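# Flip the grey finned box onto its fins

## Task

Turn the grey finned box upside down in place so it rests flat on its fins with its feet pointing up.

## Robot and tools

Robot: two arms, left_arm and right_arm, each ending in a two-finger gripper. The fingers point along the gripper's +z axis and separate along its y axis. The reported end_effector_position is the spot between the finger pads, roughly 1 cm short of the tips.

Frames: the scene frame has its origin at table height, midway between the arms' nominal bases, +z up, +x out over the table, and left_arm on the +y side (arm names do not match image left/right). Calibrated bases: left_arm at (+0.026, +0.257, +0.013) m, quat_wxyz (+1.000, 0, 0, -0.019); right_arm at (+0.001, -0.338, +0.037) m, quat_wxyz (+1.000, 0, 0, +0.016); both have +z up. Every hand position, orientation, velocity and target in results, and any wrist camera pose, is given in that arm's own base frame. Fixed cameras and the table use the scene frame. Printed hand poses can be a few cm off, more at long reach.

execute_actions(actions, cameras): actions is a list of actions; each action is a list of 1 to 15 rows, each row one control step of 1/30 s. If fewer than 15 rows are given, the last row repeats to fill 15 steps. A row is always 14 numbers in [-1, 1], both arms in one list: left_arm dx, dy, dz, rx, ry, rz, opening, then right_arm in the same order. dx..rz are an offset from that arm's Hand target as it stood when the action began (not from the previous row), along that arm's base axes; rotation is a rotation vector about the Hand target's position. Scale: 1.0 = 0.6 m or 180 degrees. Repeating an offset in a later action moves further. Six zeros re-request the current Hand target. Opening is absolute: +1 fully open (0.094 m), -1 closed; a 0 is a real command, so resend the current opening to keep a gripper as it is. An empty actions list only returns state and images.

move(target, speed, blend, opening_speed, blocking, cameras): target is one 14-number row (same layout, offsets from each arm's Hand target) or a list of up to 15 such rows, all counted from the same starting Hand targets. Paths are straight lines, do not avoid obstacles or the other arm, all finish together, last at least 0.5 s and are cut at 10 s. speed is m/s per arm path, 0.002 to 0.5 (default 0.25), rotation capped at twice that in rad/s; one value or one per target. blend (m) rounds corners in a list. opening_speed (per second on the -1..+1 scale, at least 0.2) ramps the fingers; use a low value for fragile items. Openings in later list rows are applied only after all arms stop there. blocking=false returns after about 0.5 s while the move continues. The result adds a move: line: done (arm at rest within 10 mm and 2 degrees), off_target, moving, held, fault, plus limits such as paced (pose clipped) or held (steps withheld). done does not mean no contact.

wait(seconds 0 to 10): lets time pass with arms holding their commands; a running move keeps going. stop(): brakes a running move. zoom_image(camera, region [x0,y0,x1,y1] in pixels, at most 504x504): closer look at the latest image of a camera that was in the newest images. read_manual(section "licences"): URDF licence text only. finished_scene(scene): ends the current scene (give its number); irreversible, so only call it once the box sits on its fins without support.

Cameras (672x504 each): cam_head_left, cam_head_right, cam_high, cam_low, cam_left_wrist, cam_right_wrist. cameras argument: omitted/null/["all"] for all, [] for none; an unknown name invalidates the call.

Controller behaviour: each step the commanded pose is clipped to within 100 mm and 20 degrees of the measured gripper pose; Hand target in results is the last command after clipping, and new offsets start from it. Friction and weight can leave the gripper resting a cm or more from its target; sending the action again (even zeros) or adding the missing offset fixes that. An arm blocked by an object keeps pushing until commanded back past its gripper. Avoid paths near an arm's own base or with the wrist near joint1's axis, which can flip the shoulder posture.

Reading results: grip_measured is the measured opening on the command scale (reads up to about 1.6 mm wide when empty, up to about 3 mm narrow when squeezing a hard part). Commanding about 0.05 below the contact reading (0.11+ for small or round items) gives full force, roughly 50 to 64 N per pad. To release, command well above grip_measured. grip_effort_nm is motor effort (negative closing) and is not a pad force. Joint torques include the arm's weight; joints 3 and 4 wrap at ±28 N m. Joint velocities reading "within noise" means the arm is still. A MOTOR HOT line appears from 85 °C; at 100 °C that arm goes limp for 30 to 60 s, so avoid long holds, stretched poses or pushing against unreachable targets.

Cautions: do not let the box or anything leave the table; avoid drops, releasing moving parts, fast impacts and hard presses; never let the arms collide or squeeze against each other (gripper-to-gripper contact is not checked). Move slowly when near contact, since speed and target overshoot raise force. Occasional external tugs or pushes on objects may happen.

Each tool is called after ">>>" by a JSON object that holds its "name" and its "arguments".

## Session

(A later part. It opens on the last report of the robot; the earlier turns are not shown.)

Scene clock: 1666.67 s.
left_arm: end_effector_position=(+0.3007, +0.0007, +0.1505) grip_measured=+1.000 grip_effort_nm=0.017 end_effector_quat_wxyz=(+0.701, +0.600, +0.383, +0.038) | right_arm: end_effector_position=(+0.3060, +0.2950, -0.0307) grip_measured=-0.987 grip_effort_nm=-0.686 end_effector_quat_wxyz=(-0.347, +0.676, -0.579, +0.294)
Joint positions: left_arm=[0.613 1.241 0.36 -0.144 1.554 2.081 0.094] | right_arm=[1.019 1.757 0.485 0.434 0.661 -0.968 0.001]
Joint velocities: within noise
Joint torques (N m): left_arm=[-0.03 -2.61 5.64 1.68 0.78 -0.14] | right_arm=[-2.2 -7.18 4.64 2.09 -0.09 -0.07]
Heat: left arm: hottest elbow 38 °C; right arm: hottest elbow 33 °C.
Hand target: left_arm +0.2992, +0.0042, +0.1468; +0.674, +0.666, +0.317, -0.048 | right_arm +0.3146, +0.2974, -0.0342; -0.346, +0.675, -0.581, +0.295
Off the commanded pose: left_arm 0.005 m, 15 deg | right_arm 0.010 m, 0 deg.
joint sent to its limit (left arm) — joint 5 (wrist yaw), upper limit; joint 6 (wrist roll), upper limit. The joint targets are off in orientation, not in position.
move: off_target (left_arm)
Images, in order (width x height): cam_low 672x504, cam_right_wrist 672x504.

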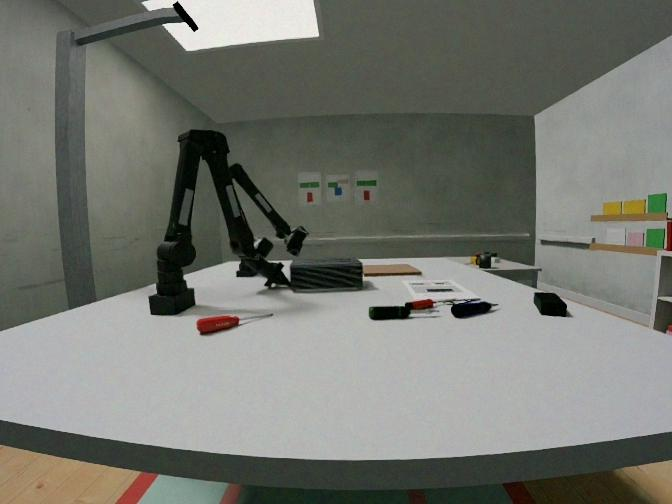

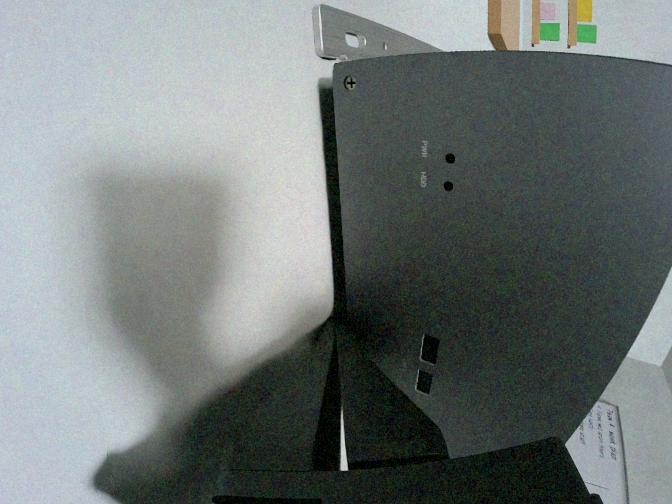

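>>> {"name": "move", "arguments": {"target": [[0,0,0,0,0,0,1, 0.0065,0.001,-0.001,0,0,0,-1]], "speed": 0.03, "cameras": ["cam_high","cam_right_wrist"]}}

>>> {"name": "zoom_image", "arguments": {"camera": "cam_right_wrist", "region": [260, 260, 420, 380]}}

Scene clock: 1672.67 s.
left_arm: end_effector_position=(+0.3007, +0.0007, +0.1505) grip_measured=+1.000 grip_effort_nm=0.017 end_effector_quat_wxyz=(+0.701, +0.600, +0.383, +0.038) | right_arm: end_effector_position=(+0.3060, +0.2954, -0.0307) grip_measured=-0.987 grip_effort_nm=-0.686 end_effector_quat_wxyz=(-0.347, +0.678, -0.578, +0.294)
Joint positions: left_arm=[0.613 1.241 0.36 -0.144 1.554 2.081 0.094] | right_arm=[1.019 1.757 0.485 0.436 0.659 -0.973 0.001]
Joint velocities: within noise
Joint torques (N m): left_arm=[0.15 -2.61 5.64 1.65 0.79 -0.15] | right_arm=[-2.96 -6.83 4.92 2.15 -0.23 -0.11]
Heat: left arm: hottest elbow 38 °C; right arm: hottest elbow 33 °C.
Hand target: left_arm +0.2992, +0.0042, +0.1468; +0.674, +0.666, +0.317, -0.048 | right_arm +0.3185, +0.2980, -0.0348; -0.346, +0.675, -0.581, +0.295
Off the commanded pose: left_arm 0.005 m, 15 deg | right_arm 0.013 m, 1 deg.
joint sent to its limit (left arm) — joint 5 (wrist yaw), upper limit; joint 6 (wrist roll), upper limit. The joint targets are off in orientation, not in position.
move: off_target (left_arm, right_arm)
Images, in order (width x height): cam_high 672x504, cam_right_wrist 672x504.

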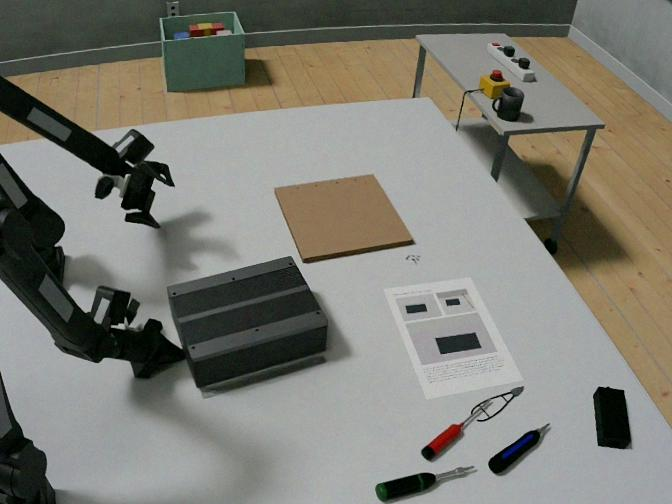

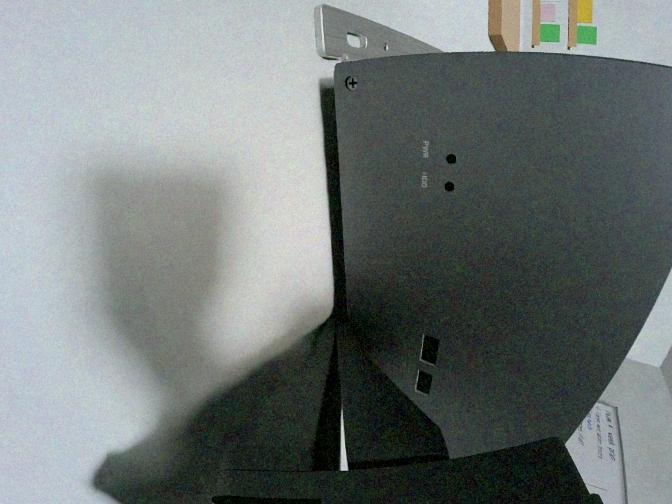

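Scaled by 3.150 from the camera's 672x504 image, which has a finer 960x720 frame.

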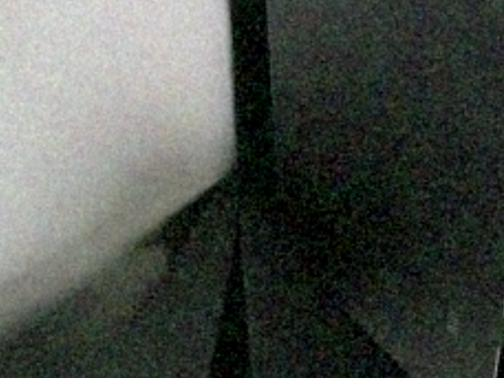

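>>> {"name": "move", "arguments": {"target": [[0,0,0,0,0,0,1, -0.005,-0.001,0.045,0,0,0,-1]], "speed": 0.03, "cameras": ["cam_high","cam_low","cam_right_wrist"]}}

>>> {"name": "zoom_image", "arguments": {"camera": "cam_low", "region": [240, 240, 370, 305]}}

Scene clock: 1680.33 s.
left_arm: end_effector_position=(+0.3007, +0.0007, +0.1505) grip_measured=+1.000 grip_effort_nm=0.012 end_effector_quat_wxyz=(+0.701, +0.600, +0.383, +0.038) | right_arm: end_effector_position=(+0.3031, +0.2889, -0.0237) grip_measured=-0.987 grip_effort_nm=-0.691 end_effector_quat_wxyz=(-0.326, +0.689, -0.577, +0.292)
Joint positions: left_arm=[0.613 1.241 0.36 -0.144 1.554 2.081 0.094] | right_arm=[1.012 1.7 0.485 0.334 0.645 -0.975 0.001]
Joint velocities: within noise
Joint torques (N m): left_arm=[0.03 -2.61 5.61 1.65 0.77 -0.14] | right_arm=[-1.67 -10.52 5.12 1.94 0.57 -0.02]
Heat: left arm: hottest elbow 38 °C; right arm: hottest elbow 33 °C.
Hand target: left_arm +0.2992, +0.0042, +0.1468; +0.674, +0.666, +0.317, -0.048 | right_arm +0.3155, +0.2973, -0.0079; -0.345, +0.675, -0.581, +0.295
Off the commanded pose: left_arm 0.005 m, 15 deg | right_arm 0.022 m, 3 deg.
joint sent to its limit (left arm) — joint 5 (wrist yaw), upper limit; joint 6 (wrist roll), upper limit. The joint targets are off in orientation, not in position.
move: off_target (left_arm, right_arm)
Images, in order (width x height): cam_high 672x504, cam_low 672x504, cam_right_wrist 672x504.

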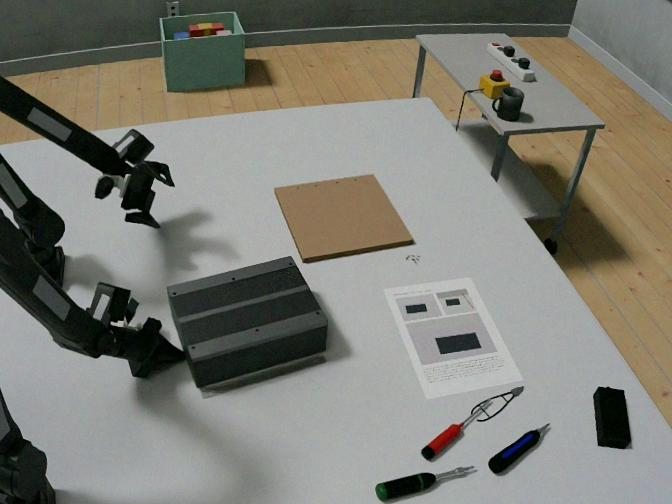

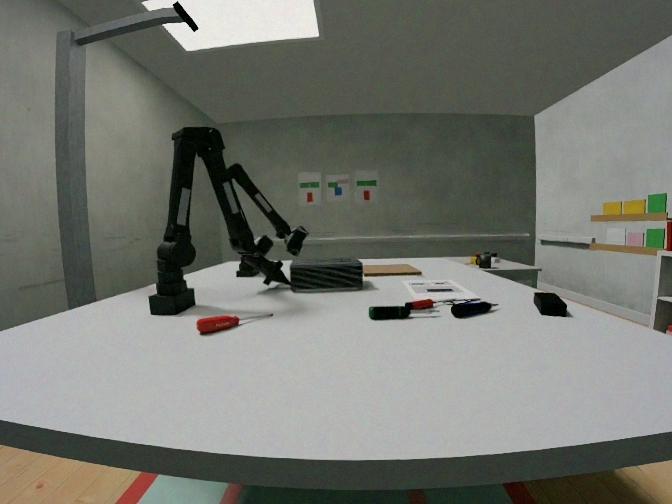

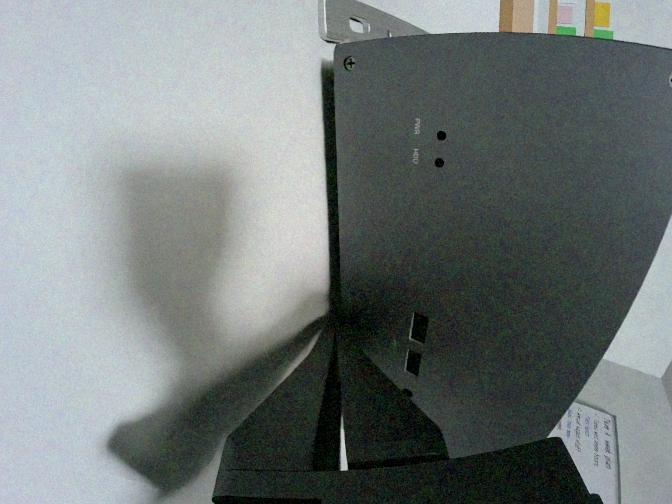

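Scaled by 3.877.

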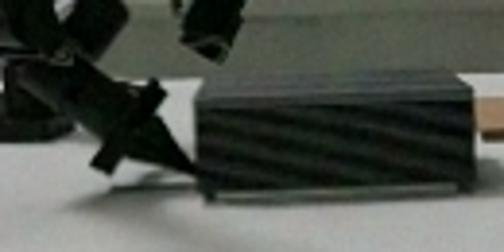

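>>> {"name": "execute_actions", "arguments": {"actions": [], "cameras": ["cam_low","cam_right_wrist","cam_head_left"]}}

Scene clock: 1713.90 s.
left_arm: end_effector_position=(+0.3007, +0.0007, +0.1505) grip_measured=+1.000 grip_effort_nm=0.017 end_effector_quat_wxyz=(+0.701, +0.600, +0.383, +0.038) | right_arm: end_effector_position=(+0.3031, +0.2889, -0.0236) grip_measured=-0.987 grip_effort_nm=-0.691 end_effector_quat_wxyz=(-0.326, +0.689, -0.577, +0.292)
Joint positions: left_arm=[0.613 1.241 0.36 -0.144 1.554 2.081 0.094] | right_arm=[1.012 1.699 0.485 0.334 0.645 -0.975 0.001]
Joint velocities: within noise
Joint torques (N m): left_arm=[0.09 -2.49 5.64 1.65 0.78 -0.14] | right_arm=[-1.79 -10.64 5.19 1.83 0.56 -0.02]
Heat: left arm: hottest elbow 38 °C; right arm: hottest elbow 33 °C.
Hand target: left_arm +0.2992, +0.0042, +0.1468; +0.674, +0.666, +0.317, -0.048 | right_arm +0.3155, +0.2974, -0.0077; -0.346, +0.675, -0.581, +0.295
Tool commands: left_gripper/opening=+1.0 right_gripper/opening=-1.0
Off the commanded pose: left_arm 0.005 m, 15 deg | right_arm 0.022 m, 3 deg.
Images, in order (width x height): cam_head_left 672x504, cam_low 672x504, cam_right_wrist 672x504.

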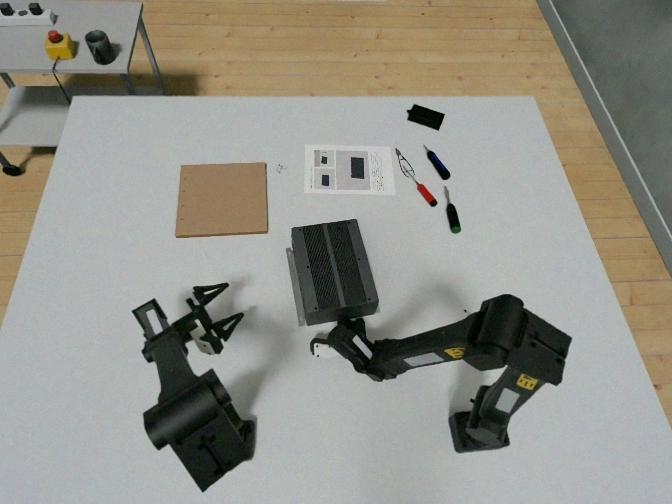

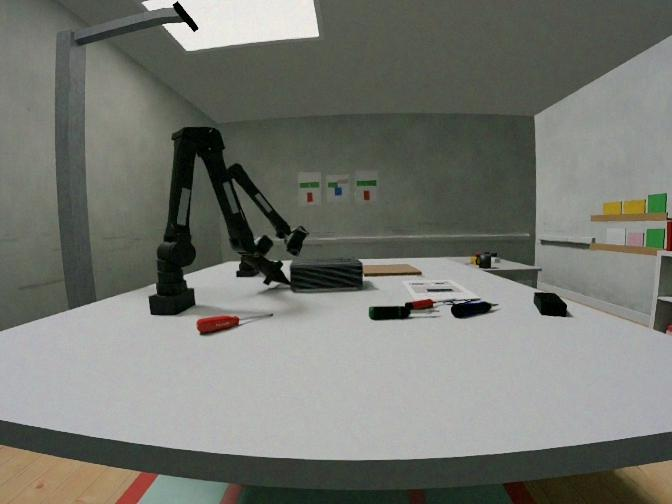

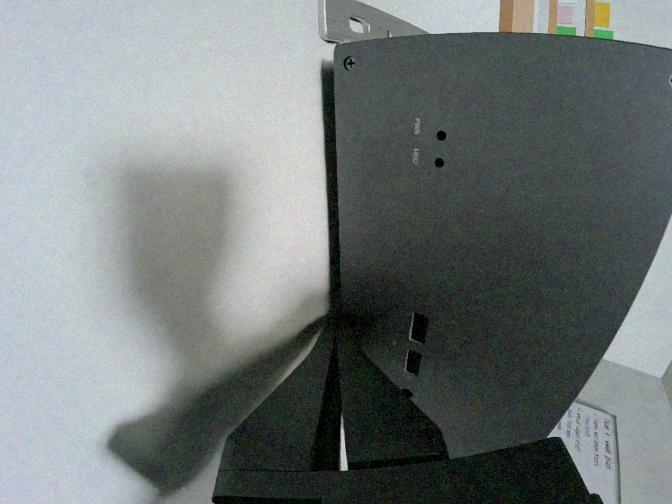

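>>> {"name": "zoom_image", "arguments": {"camera": "cam_right_wrist", "region": [260, 20, 460, 500]}}

>>> {"name": "zoom_image", "arguments": {"camera": "cam_low", "region": [220, 230, 400, 310]}}

Scaled by 1.050 from the camera's 672x504 image, which has a finer 960x720 frame.

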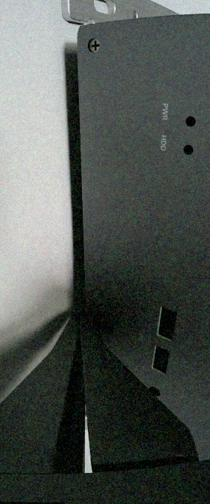

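Scaled by 2.800.

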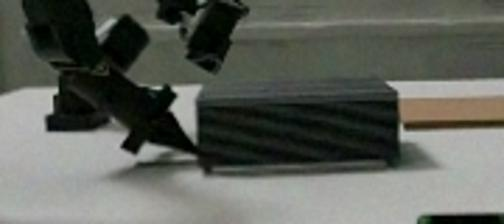

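>>> {"name": "move", "arguments": {"target": [0,0,0,0,0,0,1,0.012,0.0,0.025,0,0,0,-1], "speed": 0.04, "cameras": ["cam_low","cam_right_wrist"]}}

>>> {"name": "zoom_image", "arguments": {"camera": "cam_low", "region": [220, 230, 400, 310]}}

Scene clock: 1724.63 s.
left_arm: end_effector_position=(+0.3007, +0.0007, +0.1505) grip_measured=+1.000 grip_effort_nm=0.022 end_effector_quat_wxyz=(+0.701, +0.600, +0.383, +0.038) | right_arm: end_effector_position=(+0.3028, +0.2899, -0.0104) grip_measured=-0.987 grip_effort_nm=-0.681 end_effector_quat_wxyz=(-0.328, +0.693, -0.573, +0.290)
Joint positions: left_arm=[0.613 1.241 0.36 -0.144 1.554 2.081 0.094] | right_arm=[1.01 1.647 0.485 0.287 0.635 -0.987 0.001]
Joint velocities: within noise
Joint torques (N m): left_arm=[-0.15 -2.61 5.64 1.63 0.78 -0.15] | right_arm=[-3.43 -10.52 6.43 1.8 0.43 -0.05]
Heat: left arm: hottest elbow 38 °C; right arm: hottest elbow 33 °C.
Hand target: left_arm +0.2992, +0.0042, +0.1468; +0.674, +0.666, +0.317, -0.048 | right_arm +0.3227, +0.2974, +0.0072; -0.346, +0.675, -0.581, +0.295
Off the commanded pose: left_arm 0.005 m, 15 deg | right_arm 0.028 m, 3 deg.
joint sent to its limit (left arm) — joint 5 (wrist yaw), upper limit; joint 6 (wrist roll), upper limit. The joint targets are off in orientation, not in position.
move: off_target (left_arm, right_arm)
Images, in order (width x height): cam_low 672x504, cam_right_wrist 672x504.

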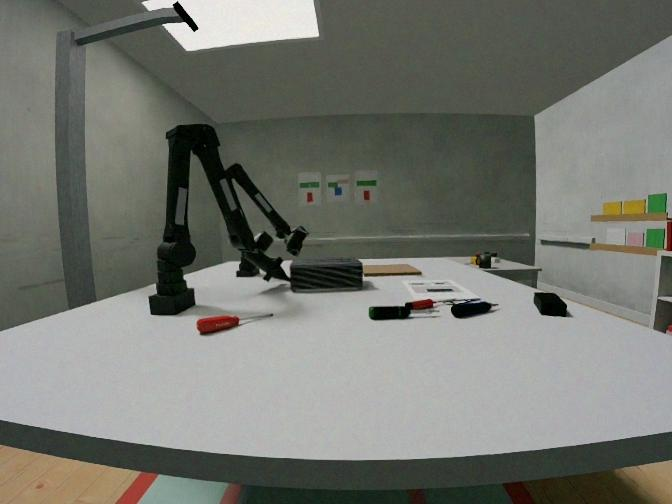

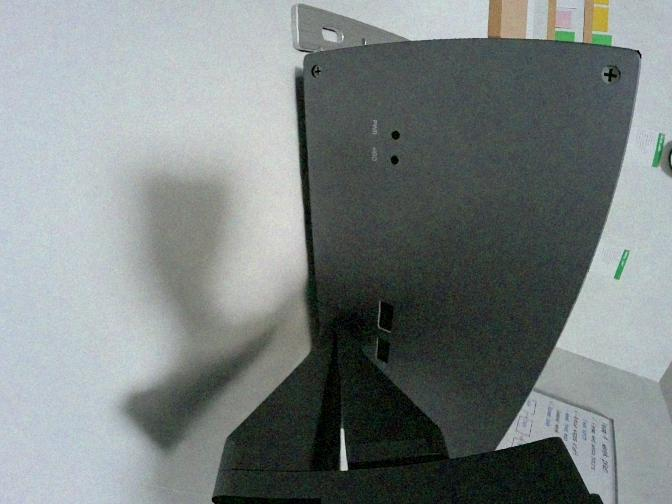

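Scaled by 2.800.

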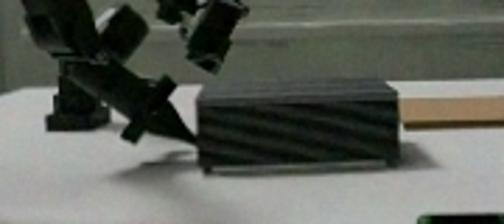

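>>> {"name": "zoom_image", "arguments": {"camera": "cam_head_left", "region": [270, 205, 400, 340]}}

>>> {"name": "execute_actions", "arguments": {"actions": [], "cameras": ["cam_high","cam_head_right"]}}

>>> {"name": "zoom_image", "arguments": {"camera": "cam_high", "region": [200, 150, 420, 380]}}

This scene's latest camera images include none from cam_head_left. They are from: cam_low, cam_right_wrist. cam_head_left's image comes with the result of a call that names it in "cameras".

Scene clock: 1836.10 s.
left_arm: end_effector_position=(+0.3007, +0.0007, +0.1505) grip_measured=+1.000 grip_effort_nm=0.022 end_effector_quat_wxyz=(+0.701, +0.600, +0.383, +0.038) | right_arm: end_effector_position=(+0.3028, +0.2899, -0.0104) grip_measured=-0.987 grip_effort_nm=-0.686 end_effector_quat_wxyz=(-0.327, +0.694, -0.572, +0.290)
Joint positions: left_arm=[0.613 1.241 0.36 -0.144 1.554 2.081 0.094] | right_arm=[1.01 1.646 0.485 0.287 0.635 -0.989 0.001]
Joint velocities: within noise
Joint torques (N m): left_arm=[0.03 -2.49 5.64 1.59 0.78 -0.13] | right_arm=[-3.02 -10.29 6.43 1.66 0.48 -0.03]
Heat: left arm: hottest elbow 37 °C; right arm: hottest elbow 34 °C.
Hand target: left_arm +0.2992, +0.0042, +0.1468; +0.674, +0.666, +0.317, -0.048 | right_arm +0.3227, +0.2974, +0.0072; -0.346, +0.675, -0.581, +0.295
Tool commands: left_gripper/opening=+1.0 right_gripper/opening=-1.0
Off the commanded pose: left_arm 0.005 m, 15 deg | right_arm 0.028 m, 3 deg.
Images, in order (width x height): cam_head_right 672x504, cam_high 672x504.

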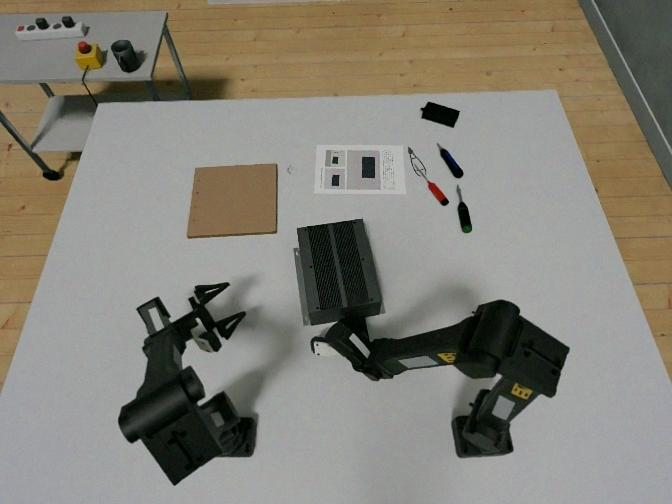

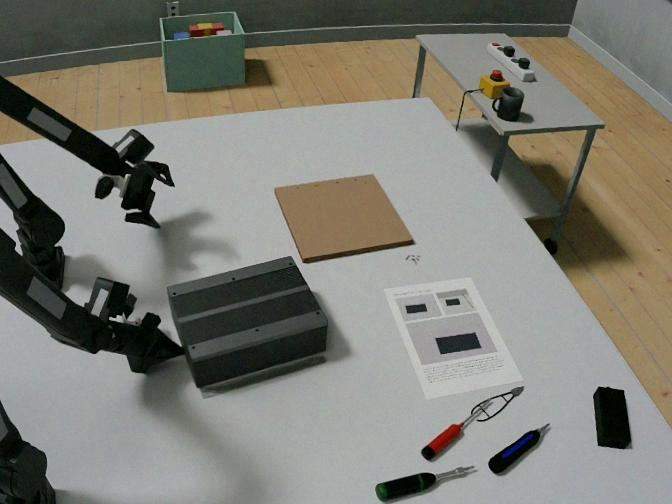

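Scaled by 2.191.

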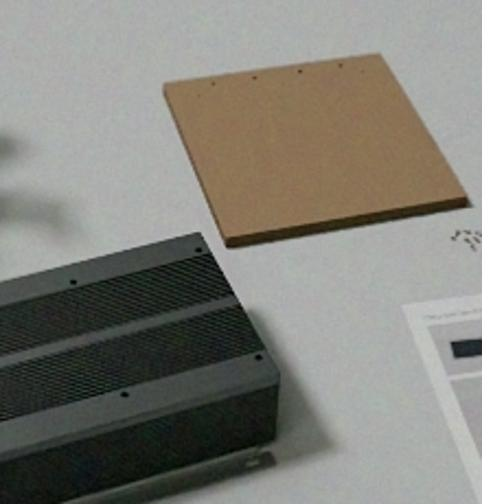

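>>> {"name": "move", "arguments": {"target": [0.0697,-0.107,-0.0447,-0.1225,0.3135,-0.0289,-1,-0.133,-0.026,0.071,0,0,0,-1], "speed": 0.12, "cameras": ["cam_left_wrist","cam_head_left"]}}

Scene clock: 2153.03 s.
left_arm: end_effector_position=(+0.3336, -0.0604, +0.1213) grip_measured=-0.990 grip_effort_nm=-0.540 end_effector_quat_wxyz=(+0.557, +0.421, +0.591, -0.404) | right_arm: end_effector_position=(+0.2467, +0.2786, +0.0463) grip_measured=-0.987 grip_effort_nm=-0.681 end_effector_quat_wxyz=(-0.340, +0.675, -0.582, +0.298)
Joint positions: left_arm=[0.353 1.628 0.68 -1.14 1.51 2.081 0] | right_arm=[1.173 1.366 0.434 -0.029 0.766 -0.797 0.001]
Joint velocities: within noise
Joint torques (N m): left_arm=[-1.73 -6.18 6.57 -0.62 0.62 -0.07] | right_arm=[0.44 -6.77 5.38 1.33 0.48 0.13]
Heat: left arm: hottest elbow 37 °C; right arm: hottest elbow 35 °C.
Hand target: left_arm +0.3410, -0.0601, +0.1199; +0.552, +0.442, +0.552, -0.442 | right_arm +0.2429, +0.2819, +0.0498; -0.346, +0.675, -0.581, +0.295
Off the commanded pose: left_arm 0.008 m, 7 deg | right_arm 0.006 m, 1 deg.
joint sent to its limit (left arm) — joint 6 (wrist roll), upper limit. The joint targets are off in orientation, not in position.
move: off_target (left_arm)
Images, in order (width x height): cam_head_left 672x504, cam_left_wrist 672x504.

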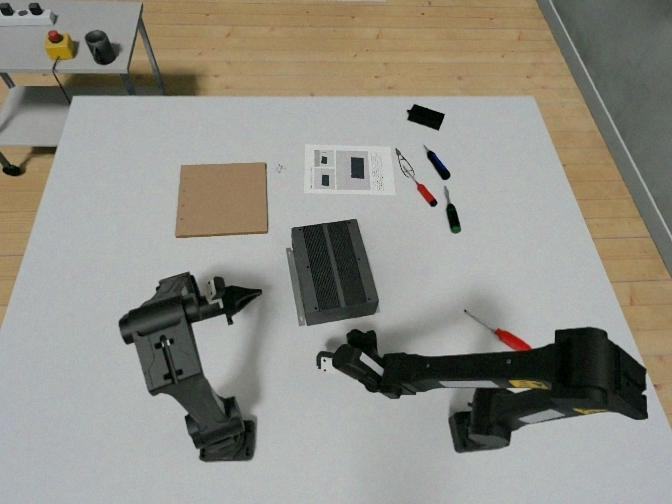

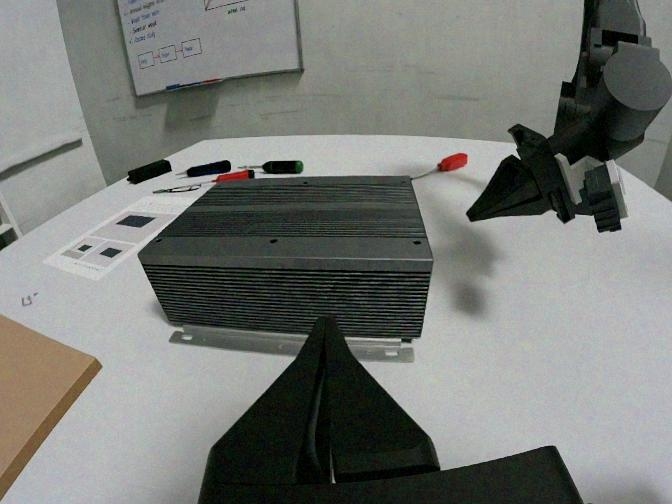

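>>> {"name": "move", "arguments": {"target": [0,0.03,0.06,0.0733,-0.325,0,-1,0.0,-0.03,0.15,0,0,0,-1], "speed": 0.15, "cameras": []}}

Scene clock: 2206.60 s.
left_arm: end_effector_position=(+0.3423, -0.0460, +0.1523) grip_measured=-0.990 grip_effort_nm=-0.540 end_effector_quat_wxyz=(+0.700, +0.632, +0.329, -0.058) | right_arm: end_effector_position=(+0.2341, +0.2510, +0.1185) grip_measured=-0.987 grip_effort_nm=-0.686 end_effector_quat_wxyz=(-0.329, +0.685, -0.577, +0.300)
Joint positions: left_arm=[0.389 1.39 0.506 -0.188 1.554 2.081 0] | right_arm=[1.173 1.05 0.471 -0.406 0.759 -0.807 0.001]
Joint velocities: within noise
Joint torques (N m): left_arm=[0.03 -7.3 5.55 1.68 0.8 -0.14] | right_arm=[-1.14 -4.25 10.56 1.2 0.22 -0.05]
Heat: left arm: hottest elbow 37 °C; right arm: hottest elbow 35 °C.
Hand target: left_arm +0.3410, -0.0421, +0.1559; +0.699, +0.659, +0.258, -0.106 | right_arm +0.2429, +0.2639, +0.1398; -0.346, +0.675, -0.581, +0.295
Off the commanded pose: left_arm 0.006 m, 10 deg | right_arm 0.026 m, 2 deg.
joint sent to its limit (left arm) — joint 5 (wrist yaw), upper limit; joint 6 (wrist roll), upper limit. The joint targets are off in orientation, not in position.
move: off_target (left_arm, right_arm)
No camera images: "cameras" was empty.

>>> {"name": "move", "arguments": {"target": [0,-0.013,-0.01,-0.1081,0.3187,0.1294,-1,0.262,-0.173,0.184,0.4076,0.1521,-0.0433,-1], "speed": 0.2, "cameras": []}}

Scene clock: 2251.20 s.
left_arm: end_effector_position=(+0.3414, -0.0464, +0.1552) grip_measured=-0.990 grip_effort_nm=-0.530 end_effector_quat_wxyz=(+0.598, +0.348, +0.656, -0.301) | right_arm: end_effector_position=(+0.3820, +0.1619, +0.2243) grip_measured=-0.987 grip_effort_nm=-0.686 end_effector_quat_wxyz=(+0.497, -0.348, +0.755, +0.249)
Joint positions: left_arm=[0.368 1.253 0.307 0.548 1.301 0.406 0] | right_arm=[0.134 0.998 0.569 -0.091 -0.693 -0.318 0.001]
Joint velocities: within noise
Joint torques (N m): left_arm=[-1.61 -2.49 5.7 2.43 0.22 -0.36] | right_arm=[-2.08 -3.43 12.01 2.54 -0.41 0.05]
Heat: left arm: hottest elbow 37 °C; right arm: hottest elbow 43 °C.
Hand target: left_arm +0.3410, -0.0498, +0.1499; +0.594, +0.343, +0.659, -0.309 | right_arm +0.4001, +0.1601, +0.2502; +0.520, -0.346, +0.742, +0.242
Off the commanded pose: left_arm 0.006 m, 1 deg | right_arm 0.032 m, 3 deg.
move: off_target (right_arm)
No camera images: "cameras" was empty.

>>> {"name": "move", "arguments": {"target": [0,-0.067,-0.083,-0.0151,-0.0067,-0.1239,-1,0.018,-0.05,-0.267,0.1016,-0.0367,0.2211,-1], "speed": 0.15, "cameras": ["cam_head_left"]}}

Scene clock: 2295.70 s.
left_arm: end_effector_position=(+0.3338, -0.0893, +0.1009) grip_measured=-0.990 grip_effort_nm=-0.525 end_effector_quat_wxyz=(+0.558, +0.428, +0.569, -0.426) | right_arm: end_effector_position=(+0.3981, +0.1375, +0.0869) grip_measured=-0.987 grip_effort_nm=-0.686 end_effector_quat_wxyz=(+0.513, -0.469, +0.527, +0.489)
Joint positions: left_arm=[0.261 1.591 0.416 0.392 1.552 0.775 0] | right_arm=[-0.087 1.79 0.666 0.292 -1.578 -0.797 0.001]
Joint velocities: within noise
Joint torques (N m): left_arm=[-1.67 -5.54 6.08 1.21 0.67 -0.05] | right_arm=[-1.79 -9.35 5.94 1.84 -0.69 -0.1]
Heat: left arm: hottest elbow 37 °C; right arm: hottest elbow 43 °C.
Hand target: left_arm +0.3410, -0.0900, +0.1002; +0.538, +0.453, +0.566, -0.430 | right_arm +0.4109, +0.1301, +0.0902; +0.495, -0.505, +0.503, +0.497
Off the commanded pose: left_arm 0.007 m, 4 deg | right_arm 0.015 m, 5 deg.
joint sent to its limit (right arm) — joint 5 (wrist yaw), lower limit. The joint targets are off in orientation, not in position.
move: off_target (left_arm, right_arm)
Images, in order (width x height): cam_head_left 672x504.

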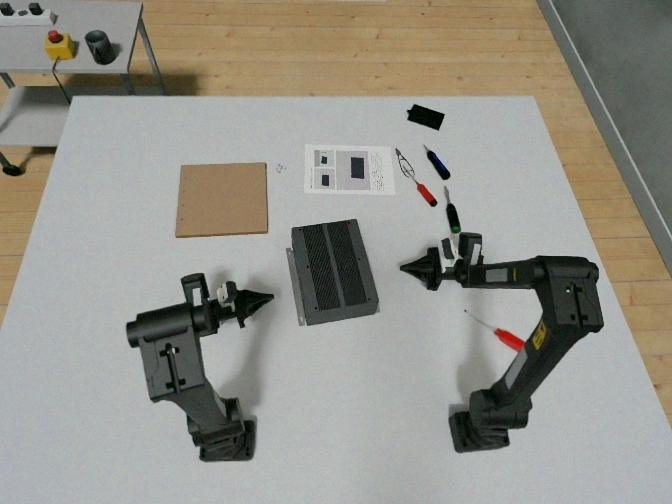

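>>> {"name": "move", "arguments": {"target": [0.007,-0.043,-0.097,0,0,0,-1,0.006,0.093,-0.124,0,0,0,-1], "speed": 0.12, "cameras": ["cam_head_left","cam_low"]}}

>>> {"name": "zoom_image", "arguments": {"camera": "cam_head_left", "region": [230, 205, 440, 345]}}

>>> {"name": "zoom_image", "arguments": {"camera": "cam_low", "region": [220, 230, 400, 310]}}

Scene clock: 2310.20 s.
left_arm: end_effector_position=(+0.3408, -0.1133, +0.0467) grip_measured=-0.990 grip_effort_nm=-0.530 end_effector_quat_wxyz=(+0.540, +0.455, +0.565, -0.426) | right_arm: end_effector_position=(+0.4089, +0.1803, +0.0173) grip_measured=-0.987 grip_effort_nm=-0.691 end_effector_quat_wxyz=(+0.491, -0.503, +0.508, +0.498)
Joint positions: left_arm=[0.178 1.801 0.451 0.506 1.5 0.851 0] | right_arm=[0.022 2.021 0.751 0.41 -1.542 -0.848 0.001]
Joint velocities: within noise
Joint torques (N m): left_arm=[-1.67 -6.65 3.96 1.99 0.48 -0.32] | right_arm=[0.26 -11.58 4.22 1.87 -0.48 0.03]
Heat: left arm: hottest elbow 37 °C; right arm: hottest elbow 41 °C.
Hand target: left_arm +0.3451, -0.1159, +0.0419; +0.538, +0.453, +0.566, -0.430 | right_arm +0.4145, +0.1858, +0.0157; +0.495, -0.505, +0.503, +0.497
Off the commanded pose: left_arm 0.007 m, 1 deg | right_arm 0.008 m, 1 deg.
move: done
Images, in order (width x height): cam_head_left 672x504, cam_low 672x504.

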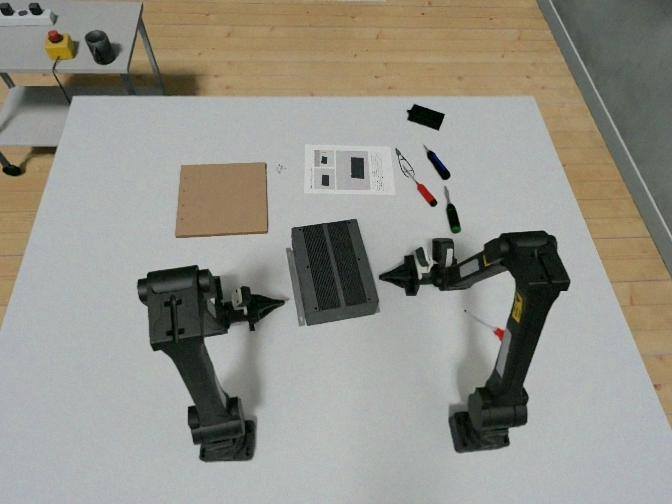

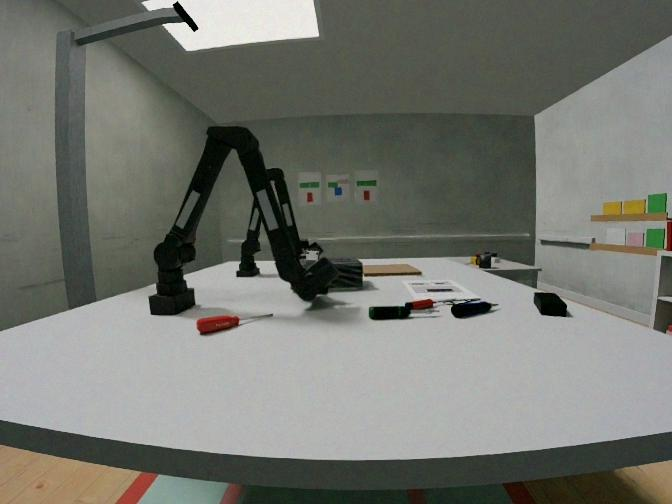

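Scaled by 2.400.

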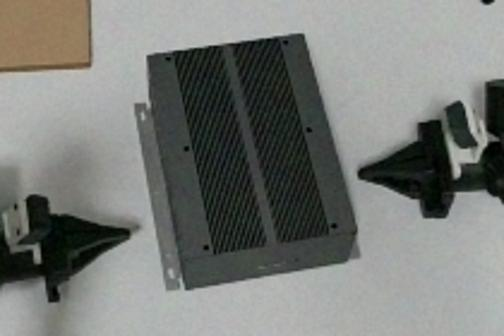

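Scaled by 2.800.

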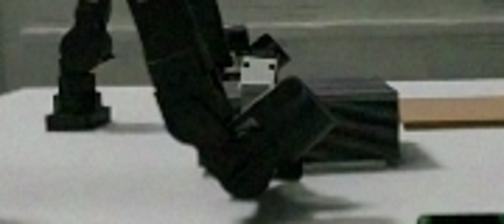

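>>> {"name": "move", "arguments": {"target": [0.0197,-0.065,0,0,0,0,-1,-0.042,0.036,0,0,0,0,-1], "speed": 0.06, "cameras": ["cam_head_left","cam_left_wrist","cam_right_wrist"]}}

>>> {"name": "zoom_image", "arguments": {"camera": "cam_head_left", "region": [260, 205, 420, 345]}}

Scene clock: 2335.07 s.
left_arm: end_effector_position=(+0.3615, -0.1512, +0.0496) grip_measured=-0.990 grip_effort_nm=-0.530 end_effector_quat_wxyz=(+0.543, +0.461, +0.562, -0.421) | right_arm: end_effector_position=(+0.3930, +0.2019, +0.0200) grip_measured=-0.987 grip_effort_nm=-0.691 end_effector_quat_wxyz=(+0.490, -0.514, +0.505, +0.490)
Joint positions: left_arm=[0.051 1.924 0.449 1.162 1.388 0.336 0] | right_arm=[0.077 2.038 0.675 0.838 -1.492 -0.533 0.001]
Joint velocities: within noise
Joint torques (N m): left_arm=[-1.61 -7.41 1.73 2.39 0.17 -0.36] | right_arm=[1.14 -10.99 2.3 1.96 -0.26 0]
Heat: left arm: hottest elbow 36 °C; right arm: hottest elbow 39 °C.
Hand target: left_arm +0.3571, -0.1549, +0.0420; +0.538, +0.453, +0.566, -0.430 | right_arm +0.3893, +0.2074, +0.0157; +0.495, -0.505, +0.503, +0.497
Off the commanded pose: left_arm 0.010 m, 2 deg | right_arm 0.008 m, 1 deg.
move: done
Images, in order (width x height): cam_head_left 672x504, cam_left_wrist 672x504, cam_right_wrist 672x504.

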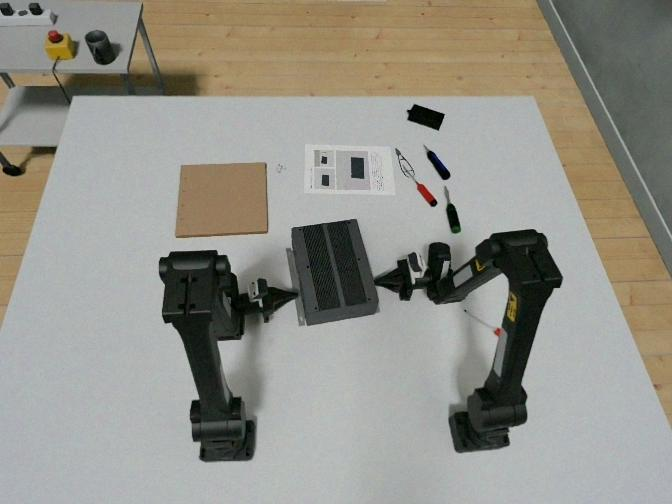

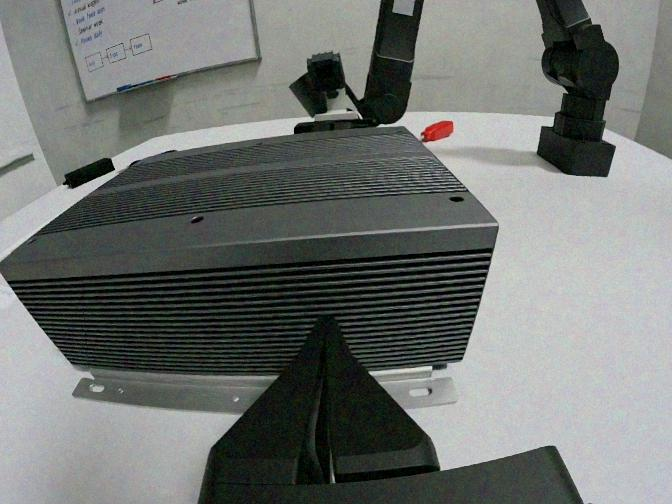

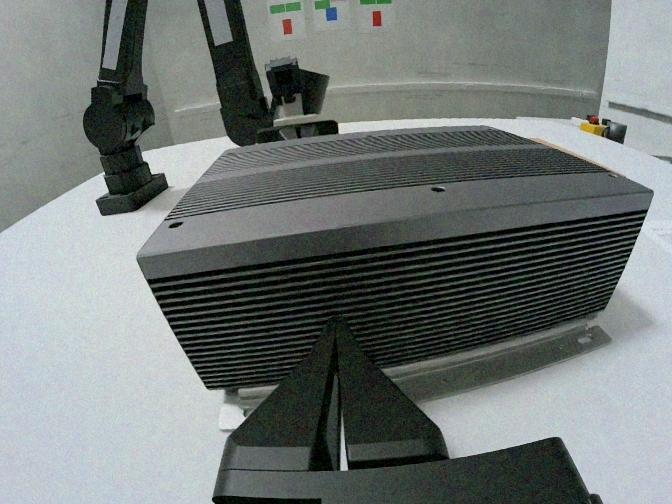

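Scaled by 3.150.

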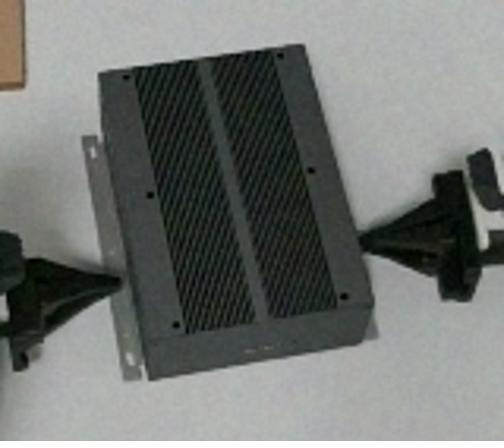

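>>> {"name": "move", "arguments": {"target": [0.0055,-0.0245,0,0,0,0,-1,-0.0025,0.0165,0,0,0,0,-1], "speed": 0.03, "cameras": ["cam_head_left"]}}

>>> {"name": "zoom_image", "arguments": {"camera": "cam_head_left", "region": [260, 205, 420, 345]}}

Scene clock: 2346.87 s.
left_arm: end_effector_position=(+0.3634, -0.1619, +0.0488) grip_measured=-0.990 grip_effort_nm=-0.535 end_effector_quat_wxyz=(+0.545, +0.455, +0.565, -0.421) | right_arm: end_effector_position=(+0.3927, +0.2094, +0.0198) grip_measured=-0.987 grip_effort_nm=-0.691 end_effector_quat_wxyz=(+0.493, -0.511, +0.508, +0.488)
Joint positions: left_arm=[0.017 1.953 0.448 1.267 1.346 0.252 0] | right_arm=[0.097 2.075 0.663 1.055 -1.465 -0.363 0.001]
Joint velocities: within noise
Joint torques (N m): left_arm=[-2.55 -7.53 2.04 2.44 -0.02 -0.33] | right_arm=[1.38 -10.87 1.94 2.28 -0.16 0.03]
Heat: left arm: hottest elbow 35 °C; right arm: hottest elbow 37 °C.
Hand target: left_arm +0.3603, -0.1695, +0.0420; +0.538, +0.453, +0.566, -0.430 | right_arm +0.3878, +0.2174, +0.0158; +0.495, -0.505, +0.503, +0.497
Off the commanded pose: left_arm 0.011 m, 1 deg | right_arm 0.010 m, 1 deg.
move: off_target (left_arm)
Images, in order (width x height): cam_head_left 672x504.

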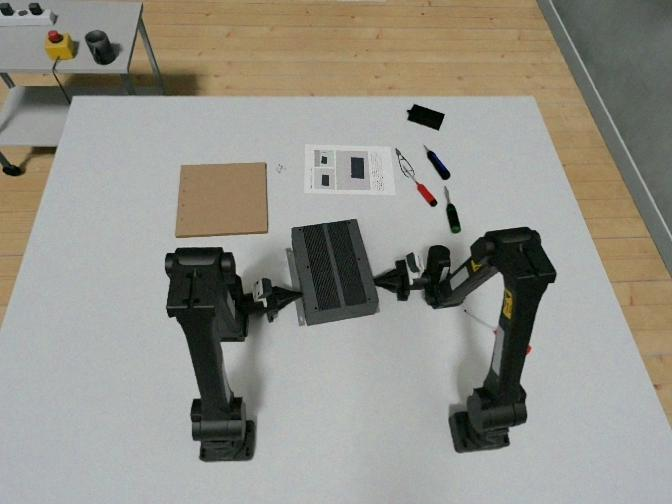

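Scaled by 3.150.

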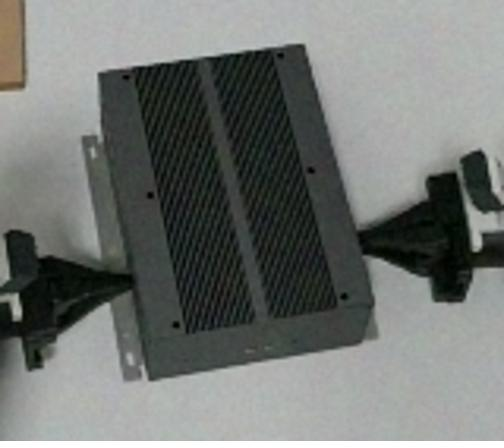

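>>> {"name": "move", "arguments": {"target": [0.011,-0.0488,0,0,0,0,-1,-0.0075,0.049,0,0,0,0,-1], "speed": 0.04, "cameras": ["cam_head_left"]}}

>>> {"name": "zoom_image", "arguments": {"camera": "cam_head_left", "region": [260, 205, 420, 345]}}

Scene clock: 2353.57 s.
left_arm: end_effector_position=(+0.3729, -0.1610, +0.0479) grip_measured=-0.990 grip_effort_nm=-0.530 end_effector_quat_wxyz=(+0.556, +0.431, +0.584, -0.405) | right_arm: end_effector_position=(+0.3995, +0.2114, +0.0189) grip_measured=-0.987 grip_effort_nm=-0.691 end_effector_quat_wxyz=(+0.513, -0.486, +0.525, +0.474)
Joint positions: left_arm=[0.01 1.972 0.444 1.344 1.272 0.182 0] | right_arm=[0.104 2.138 0.651 1.355 -1.387 -0.131 0.001]
Joint velocities: within noise
Joint torques (N m): left_arm=[-9.05 -7.47 3.41 2.41 -0.25 -0.33] | right_arm=[6.07 -11.46 1.81 2.17 -0.15 0.02]
Heat: left arm: hottest elbow 35 °C; right arm: hottest elbow 37 °C.
Hand target: left_arm +0.3669, -0.1989, +0.0419; +0.538, +0.453, +0.566, -0.430 | right_arm +0.3832, +0.2468, +0.0157; +0.495, -0.505, +0.503, +0.497
Off the commanded pose: left_arm 0.039 m, 5 deg | right_arm 0.039 m, 5 deg.
move: off_target (left_arm, right_arm)
Images, in order (width x height): cam_head_left 672x504.

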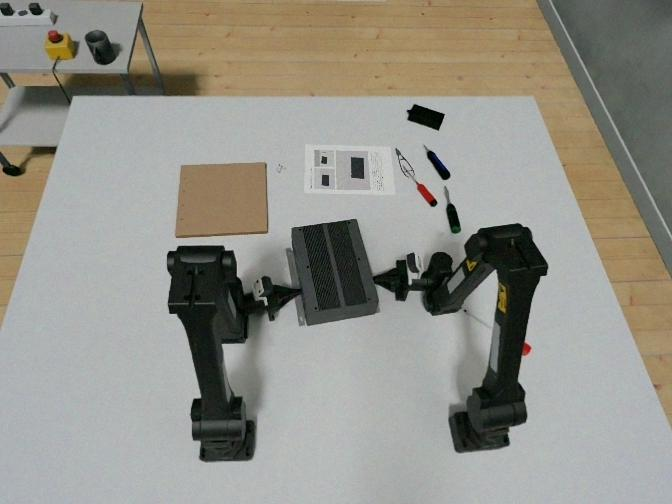

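Scaled by 3.150.

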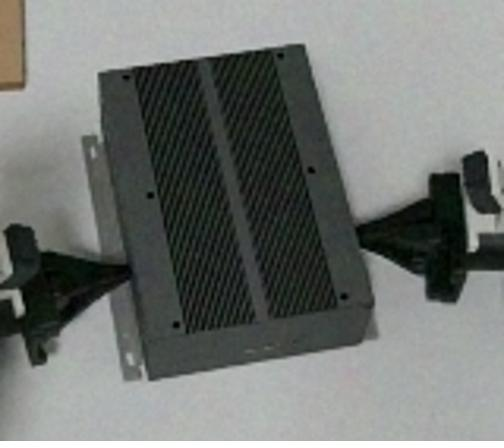

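>>> {"name": "move", "arguments": {"target": [0.0073,-0.0325,0,0,0,0,-1,-0.005,0.0328,0,0,0,0,-1], "speed": 0.04, "cameras": []}}

>>> {"name": "move", "arguments": {"target": [0,0,0.05,0,0,0,-1,0,0,0.05,0,0,0,-1], "speed": 0.03, "cameras": ["cam_left_wrist","cam_low"]}}

>>> {"name": "zoom_image", "arguments": {"camera": "cam_low", "region": [220, 230, 400, 310]}}

Scene clock: 2367.27 s.
left_arm: end_effector_position=(+0.3786, -0.1605, +0.0456) grip_measured=-0.990 grip_effort_nm=-0.525 end_effector_quat_wxyz=(+0.561, +0.414, +0.599, -0.395) | right_arm: end_effector_position=(+0.4038, +0.2125, +0.0179) grip_measured=-0.987 grip_effort_nm=-0.681 end_effector_quat_wxyz=(+0.523, -0.473, +0.535, +0.465)
Joint positions: left_arm=[0.003 1.981 0.44 1.368 1.217 0.155 0] | right_arm=[0.11 2.153 0.647 1.415 -1.339 -0.084 0.001]
Joint velocities: within noise
Joint torques (N m): left_arm=[-12.45 -7.41 4.33 2.48 0 -0.35] | right_arm=[9.58 -11.34 2.33 2 -0.29 0.11]
Heat: left arm: hottest elbow 35 °C; right arm: hottest elbow 36 °C.
Hand target: left_arm +0.3713, -0.2182, +0.0420; +0.538, +0.453, +0.566, -0.430 | right_arm +0.3803, +0.2665, +0.0156; +0.495, -0.505, +0.503, +0.497
Off the commanded pose: left_arm 0.058 m, 8 deg | right_arm 0.059 m, 7 deg.
move: off_target (left_arm, right_arm)
No camera images: "cameras" was empty.

Scene clock: 2368.83 s.
left_arm: end_effector_position=(+0.3785, -0.1607, +0.0466) grip_measured=-0.990 grip_effort_nm=-0.520 end_effector_quat_wxyz=(+0.545, +0.396, +0.620, -0.403) | right_arm: end_effector_position=(+0.4050, +0.2126, +0.0307) grip_measured=-0.987 grip_effort_nm=-0.691 end_effector_quat_wxyz=(+0.519, -0.464, +0.545, +0.468)
Joint positions: left_arm=[-0.001 1.943 0.43 1.288 1.196 0.141 0] | right_arm=[0.111 2.101 0.632 1.367 -1.326 -0.07 0.001]
Joint velocities: within noise
Joint torques (N m): left_arm=[-12.45 -12.98 4.21 2.29 0.91 -0.33] | right_arm=[9.23 -15.09 1.78 1.94 -0.8 0.01]
Heat: left arm: hottest elbow 35 °C; right arm: hottest elbow 36 °C.
Hand target: left_arm +0.3713, -0.2184, +0.0720; +0.538, +0.453, +0.566, -0.430 | right_arm +0.3803, +0.2664, +0.0456; +0.495, -0.505, +0.503, +0.497
Off the commanded pose: left_arm 0.063 m, 10 deg | right_arm 0.061 m, 8 deg.
move: off_target (left_arm, right_arm)
Images, in order (width x height): cam_low 672x504, cam_left_wrist 672x504.

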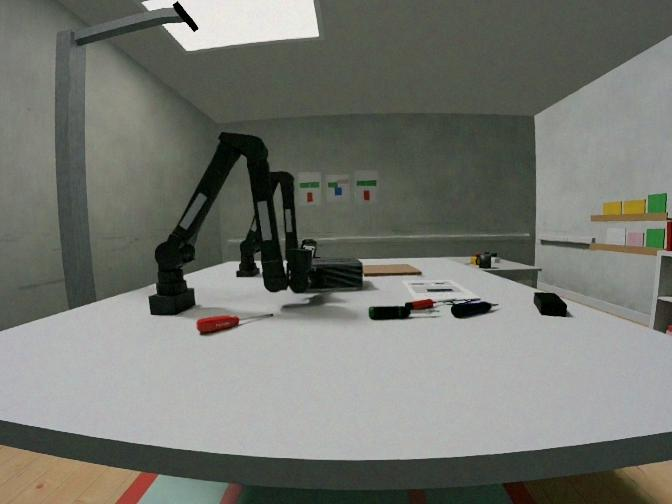

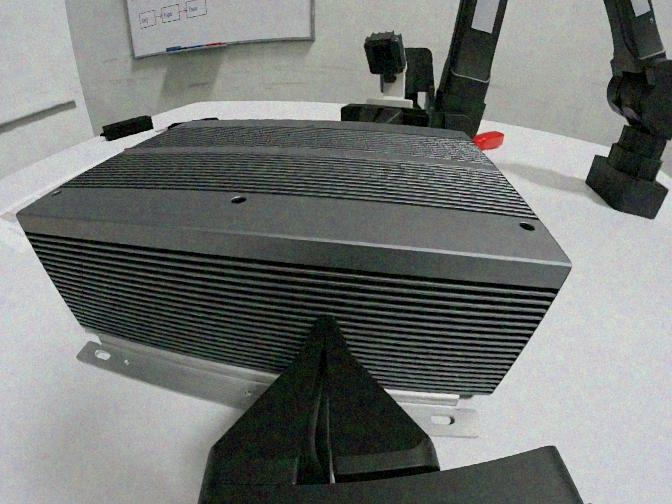

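Scaled by 2.800.

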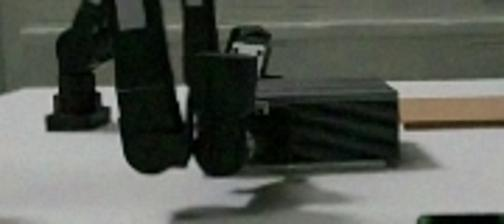

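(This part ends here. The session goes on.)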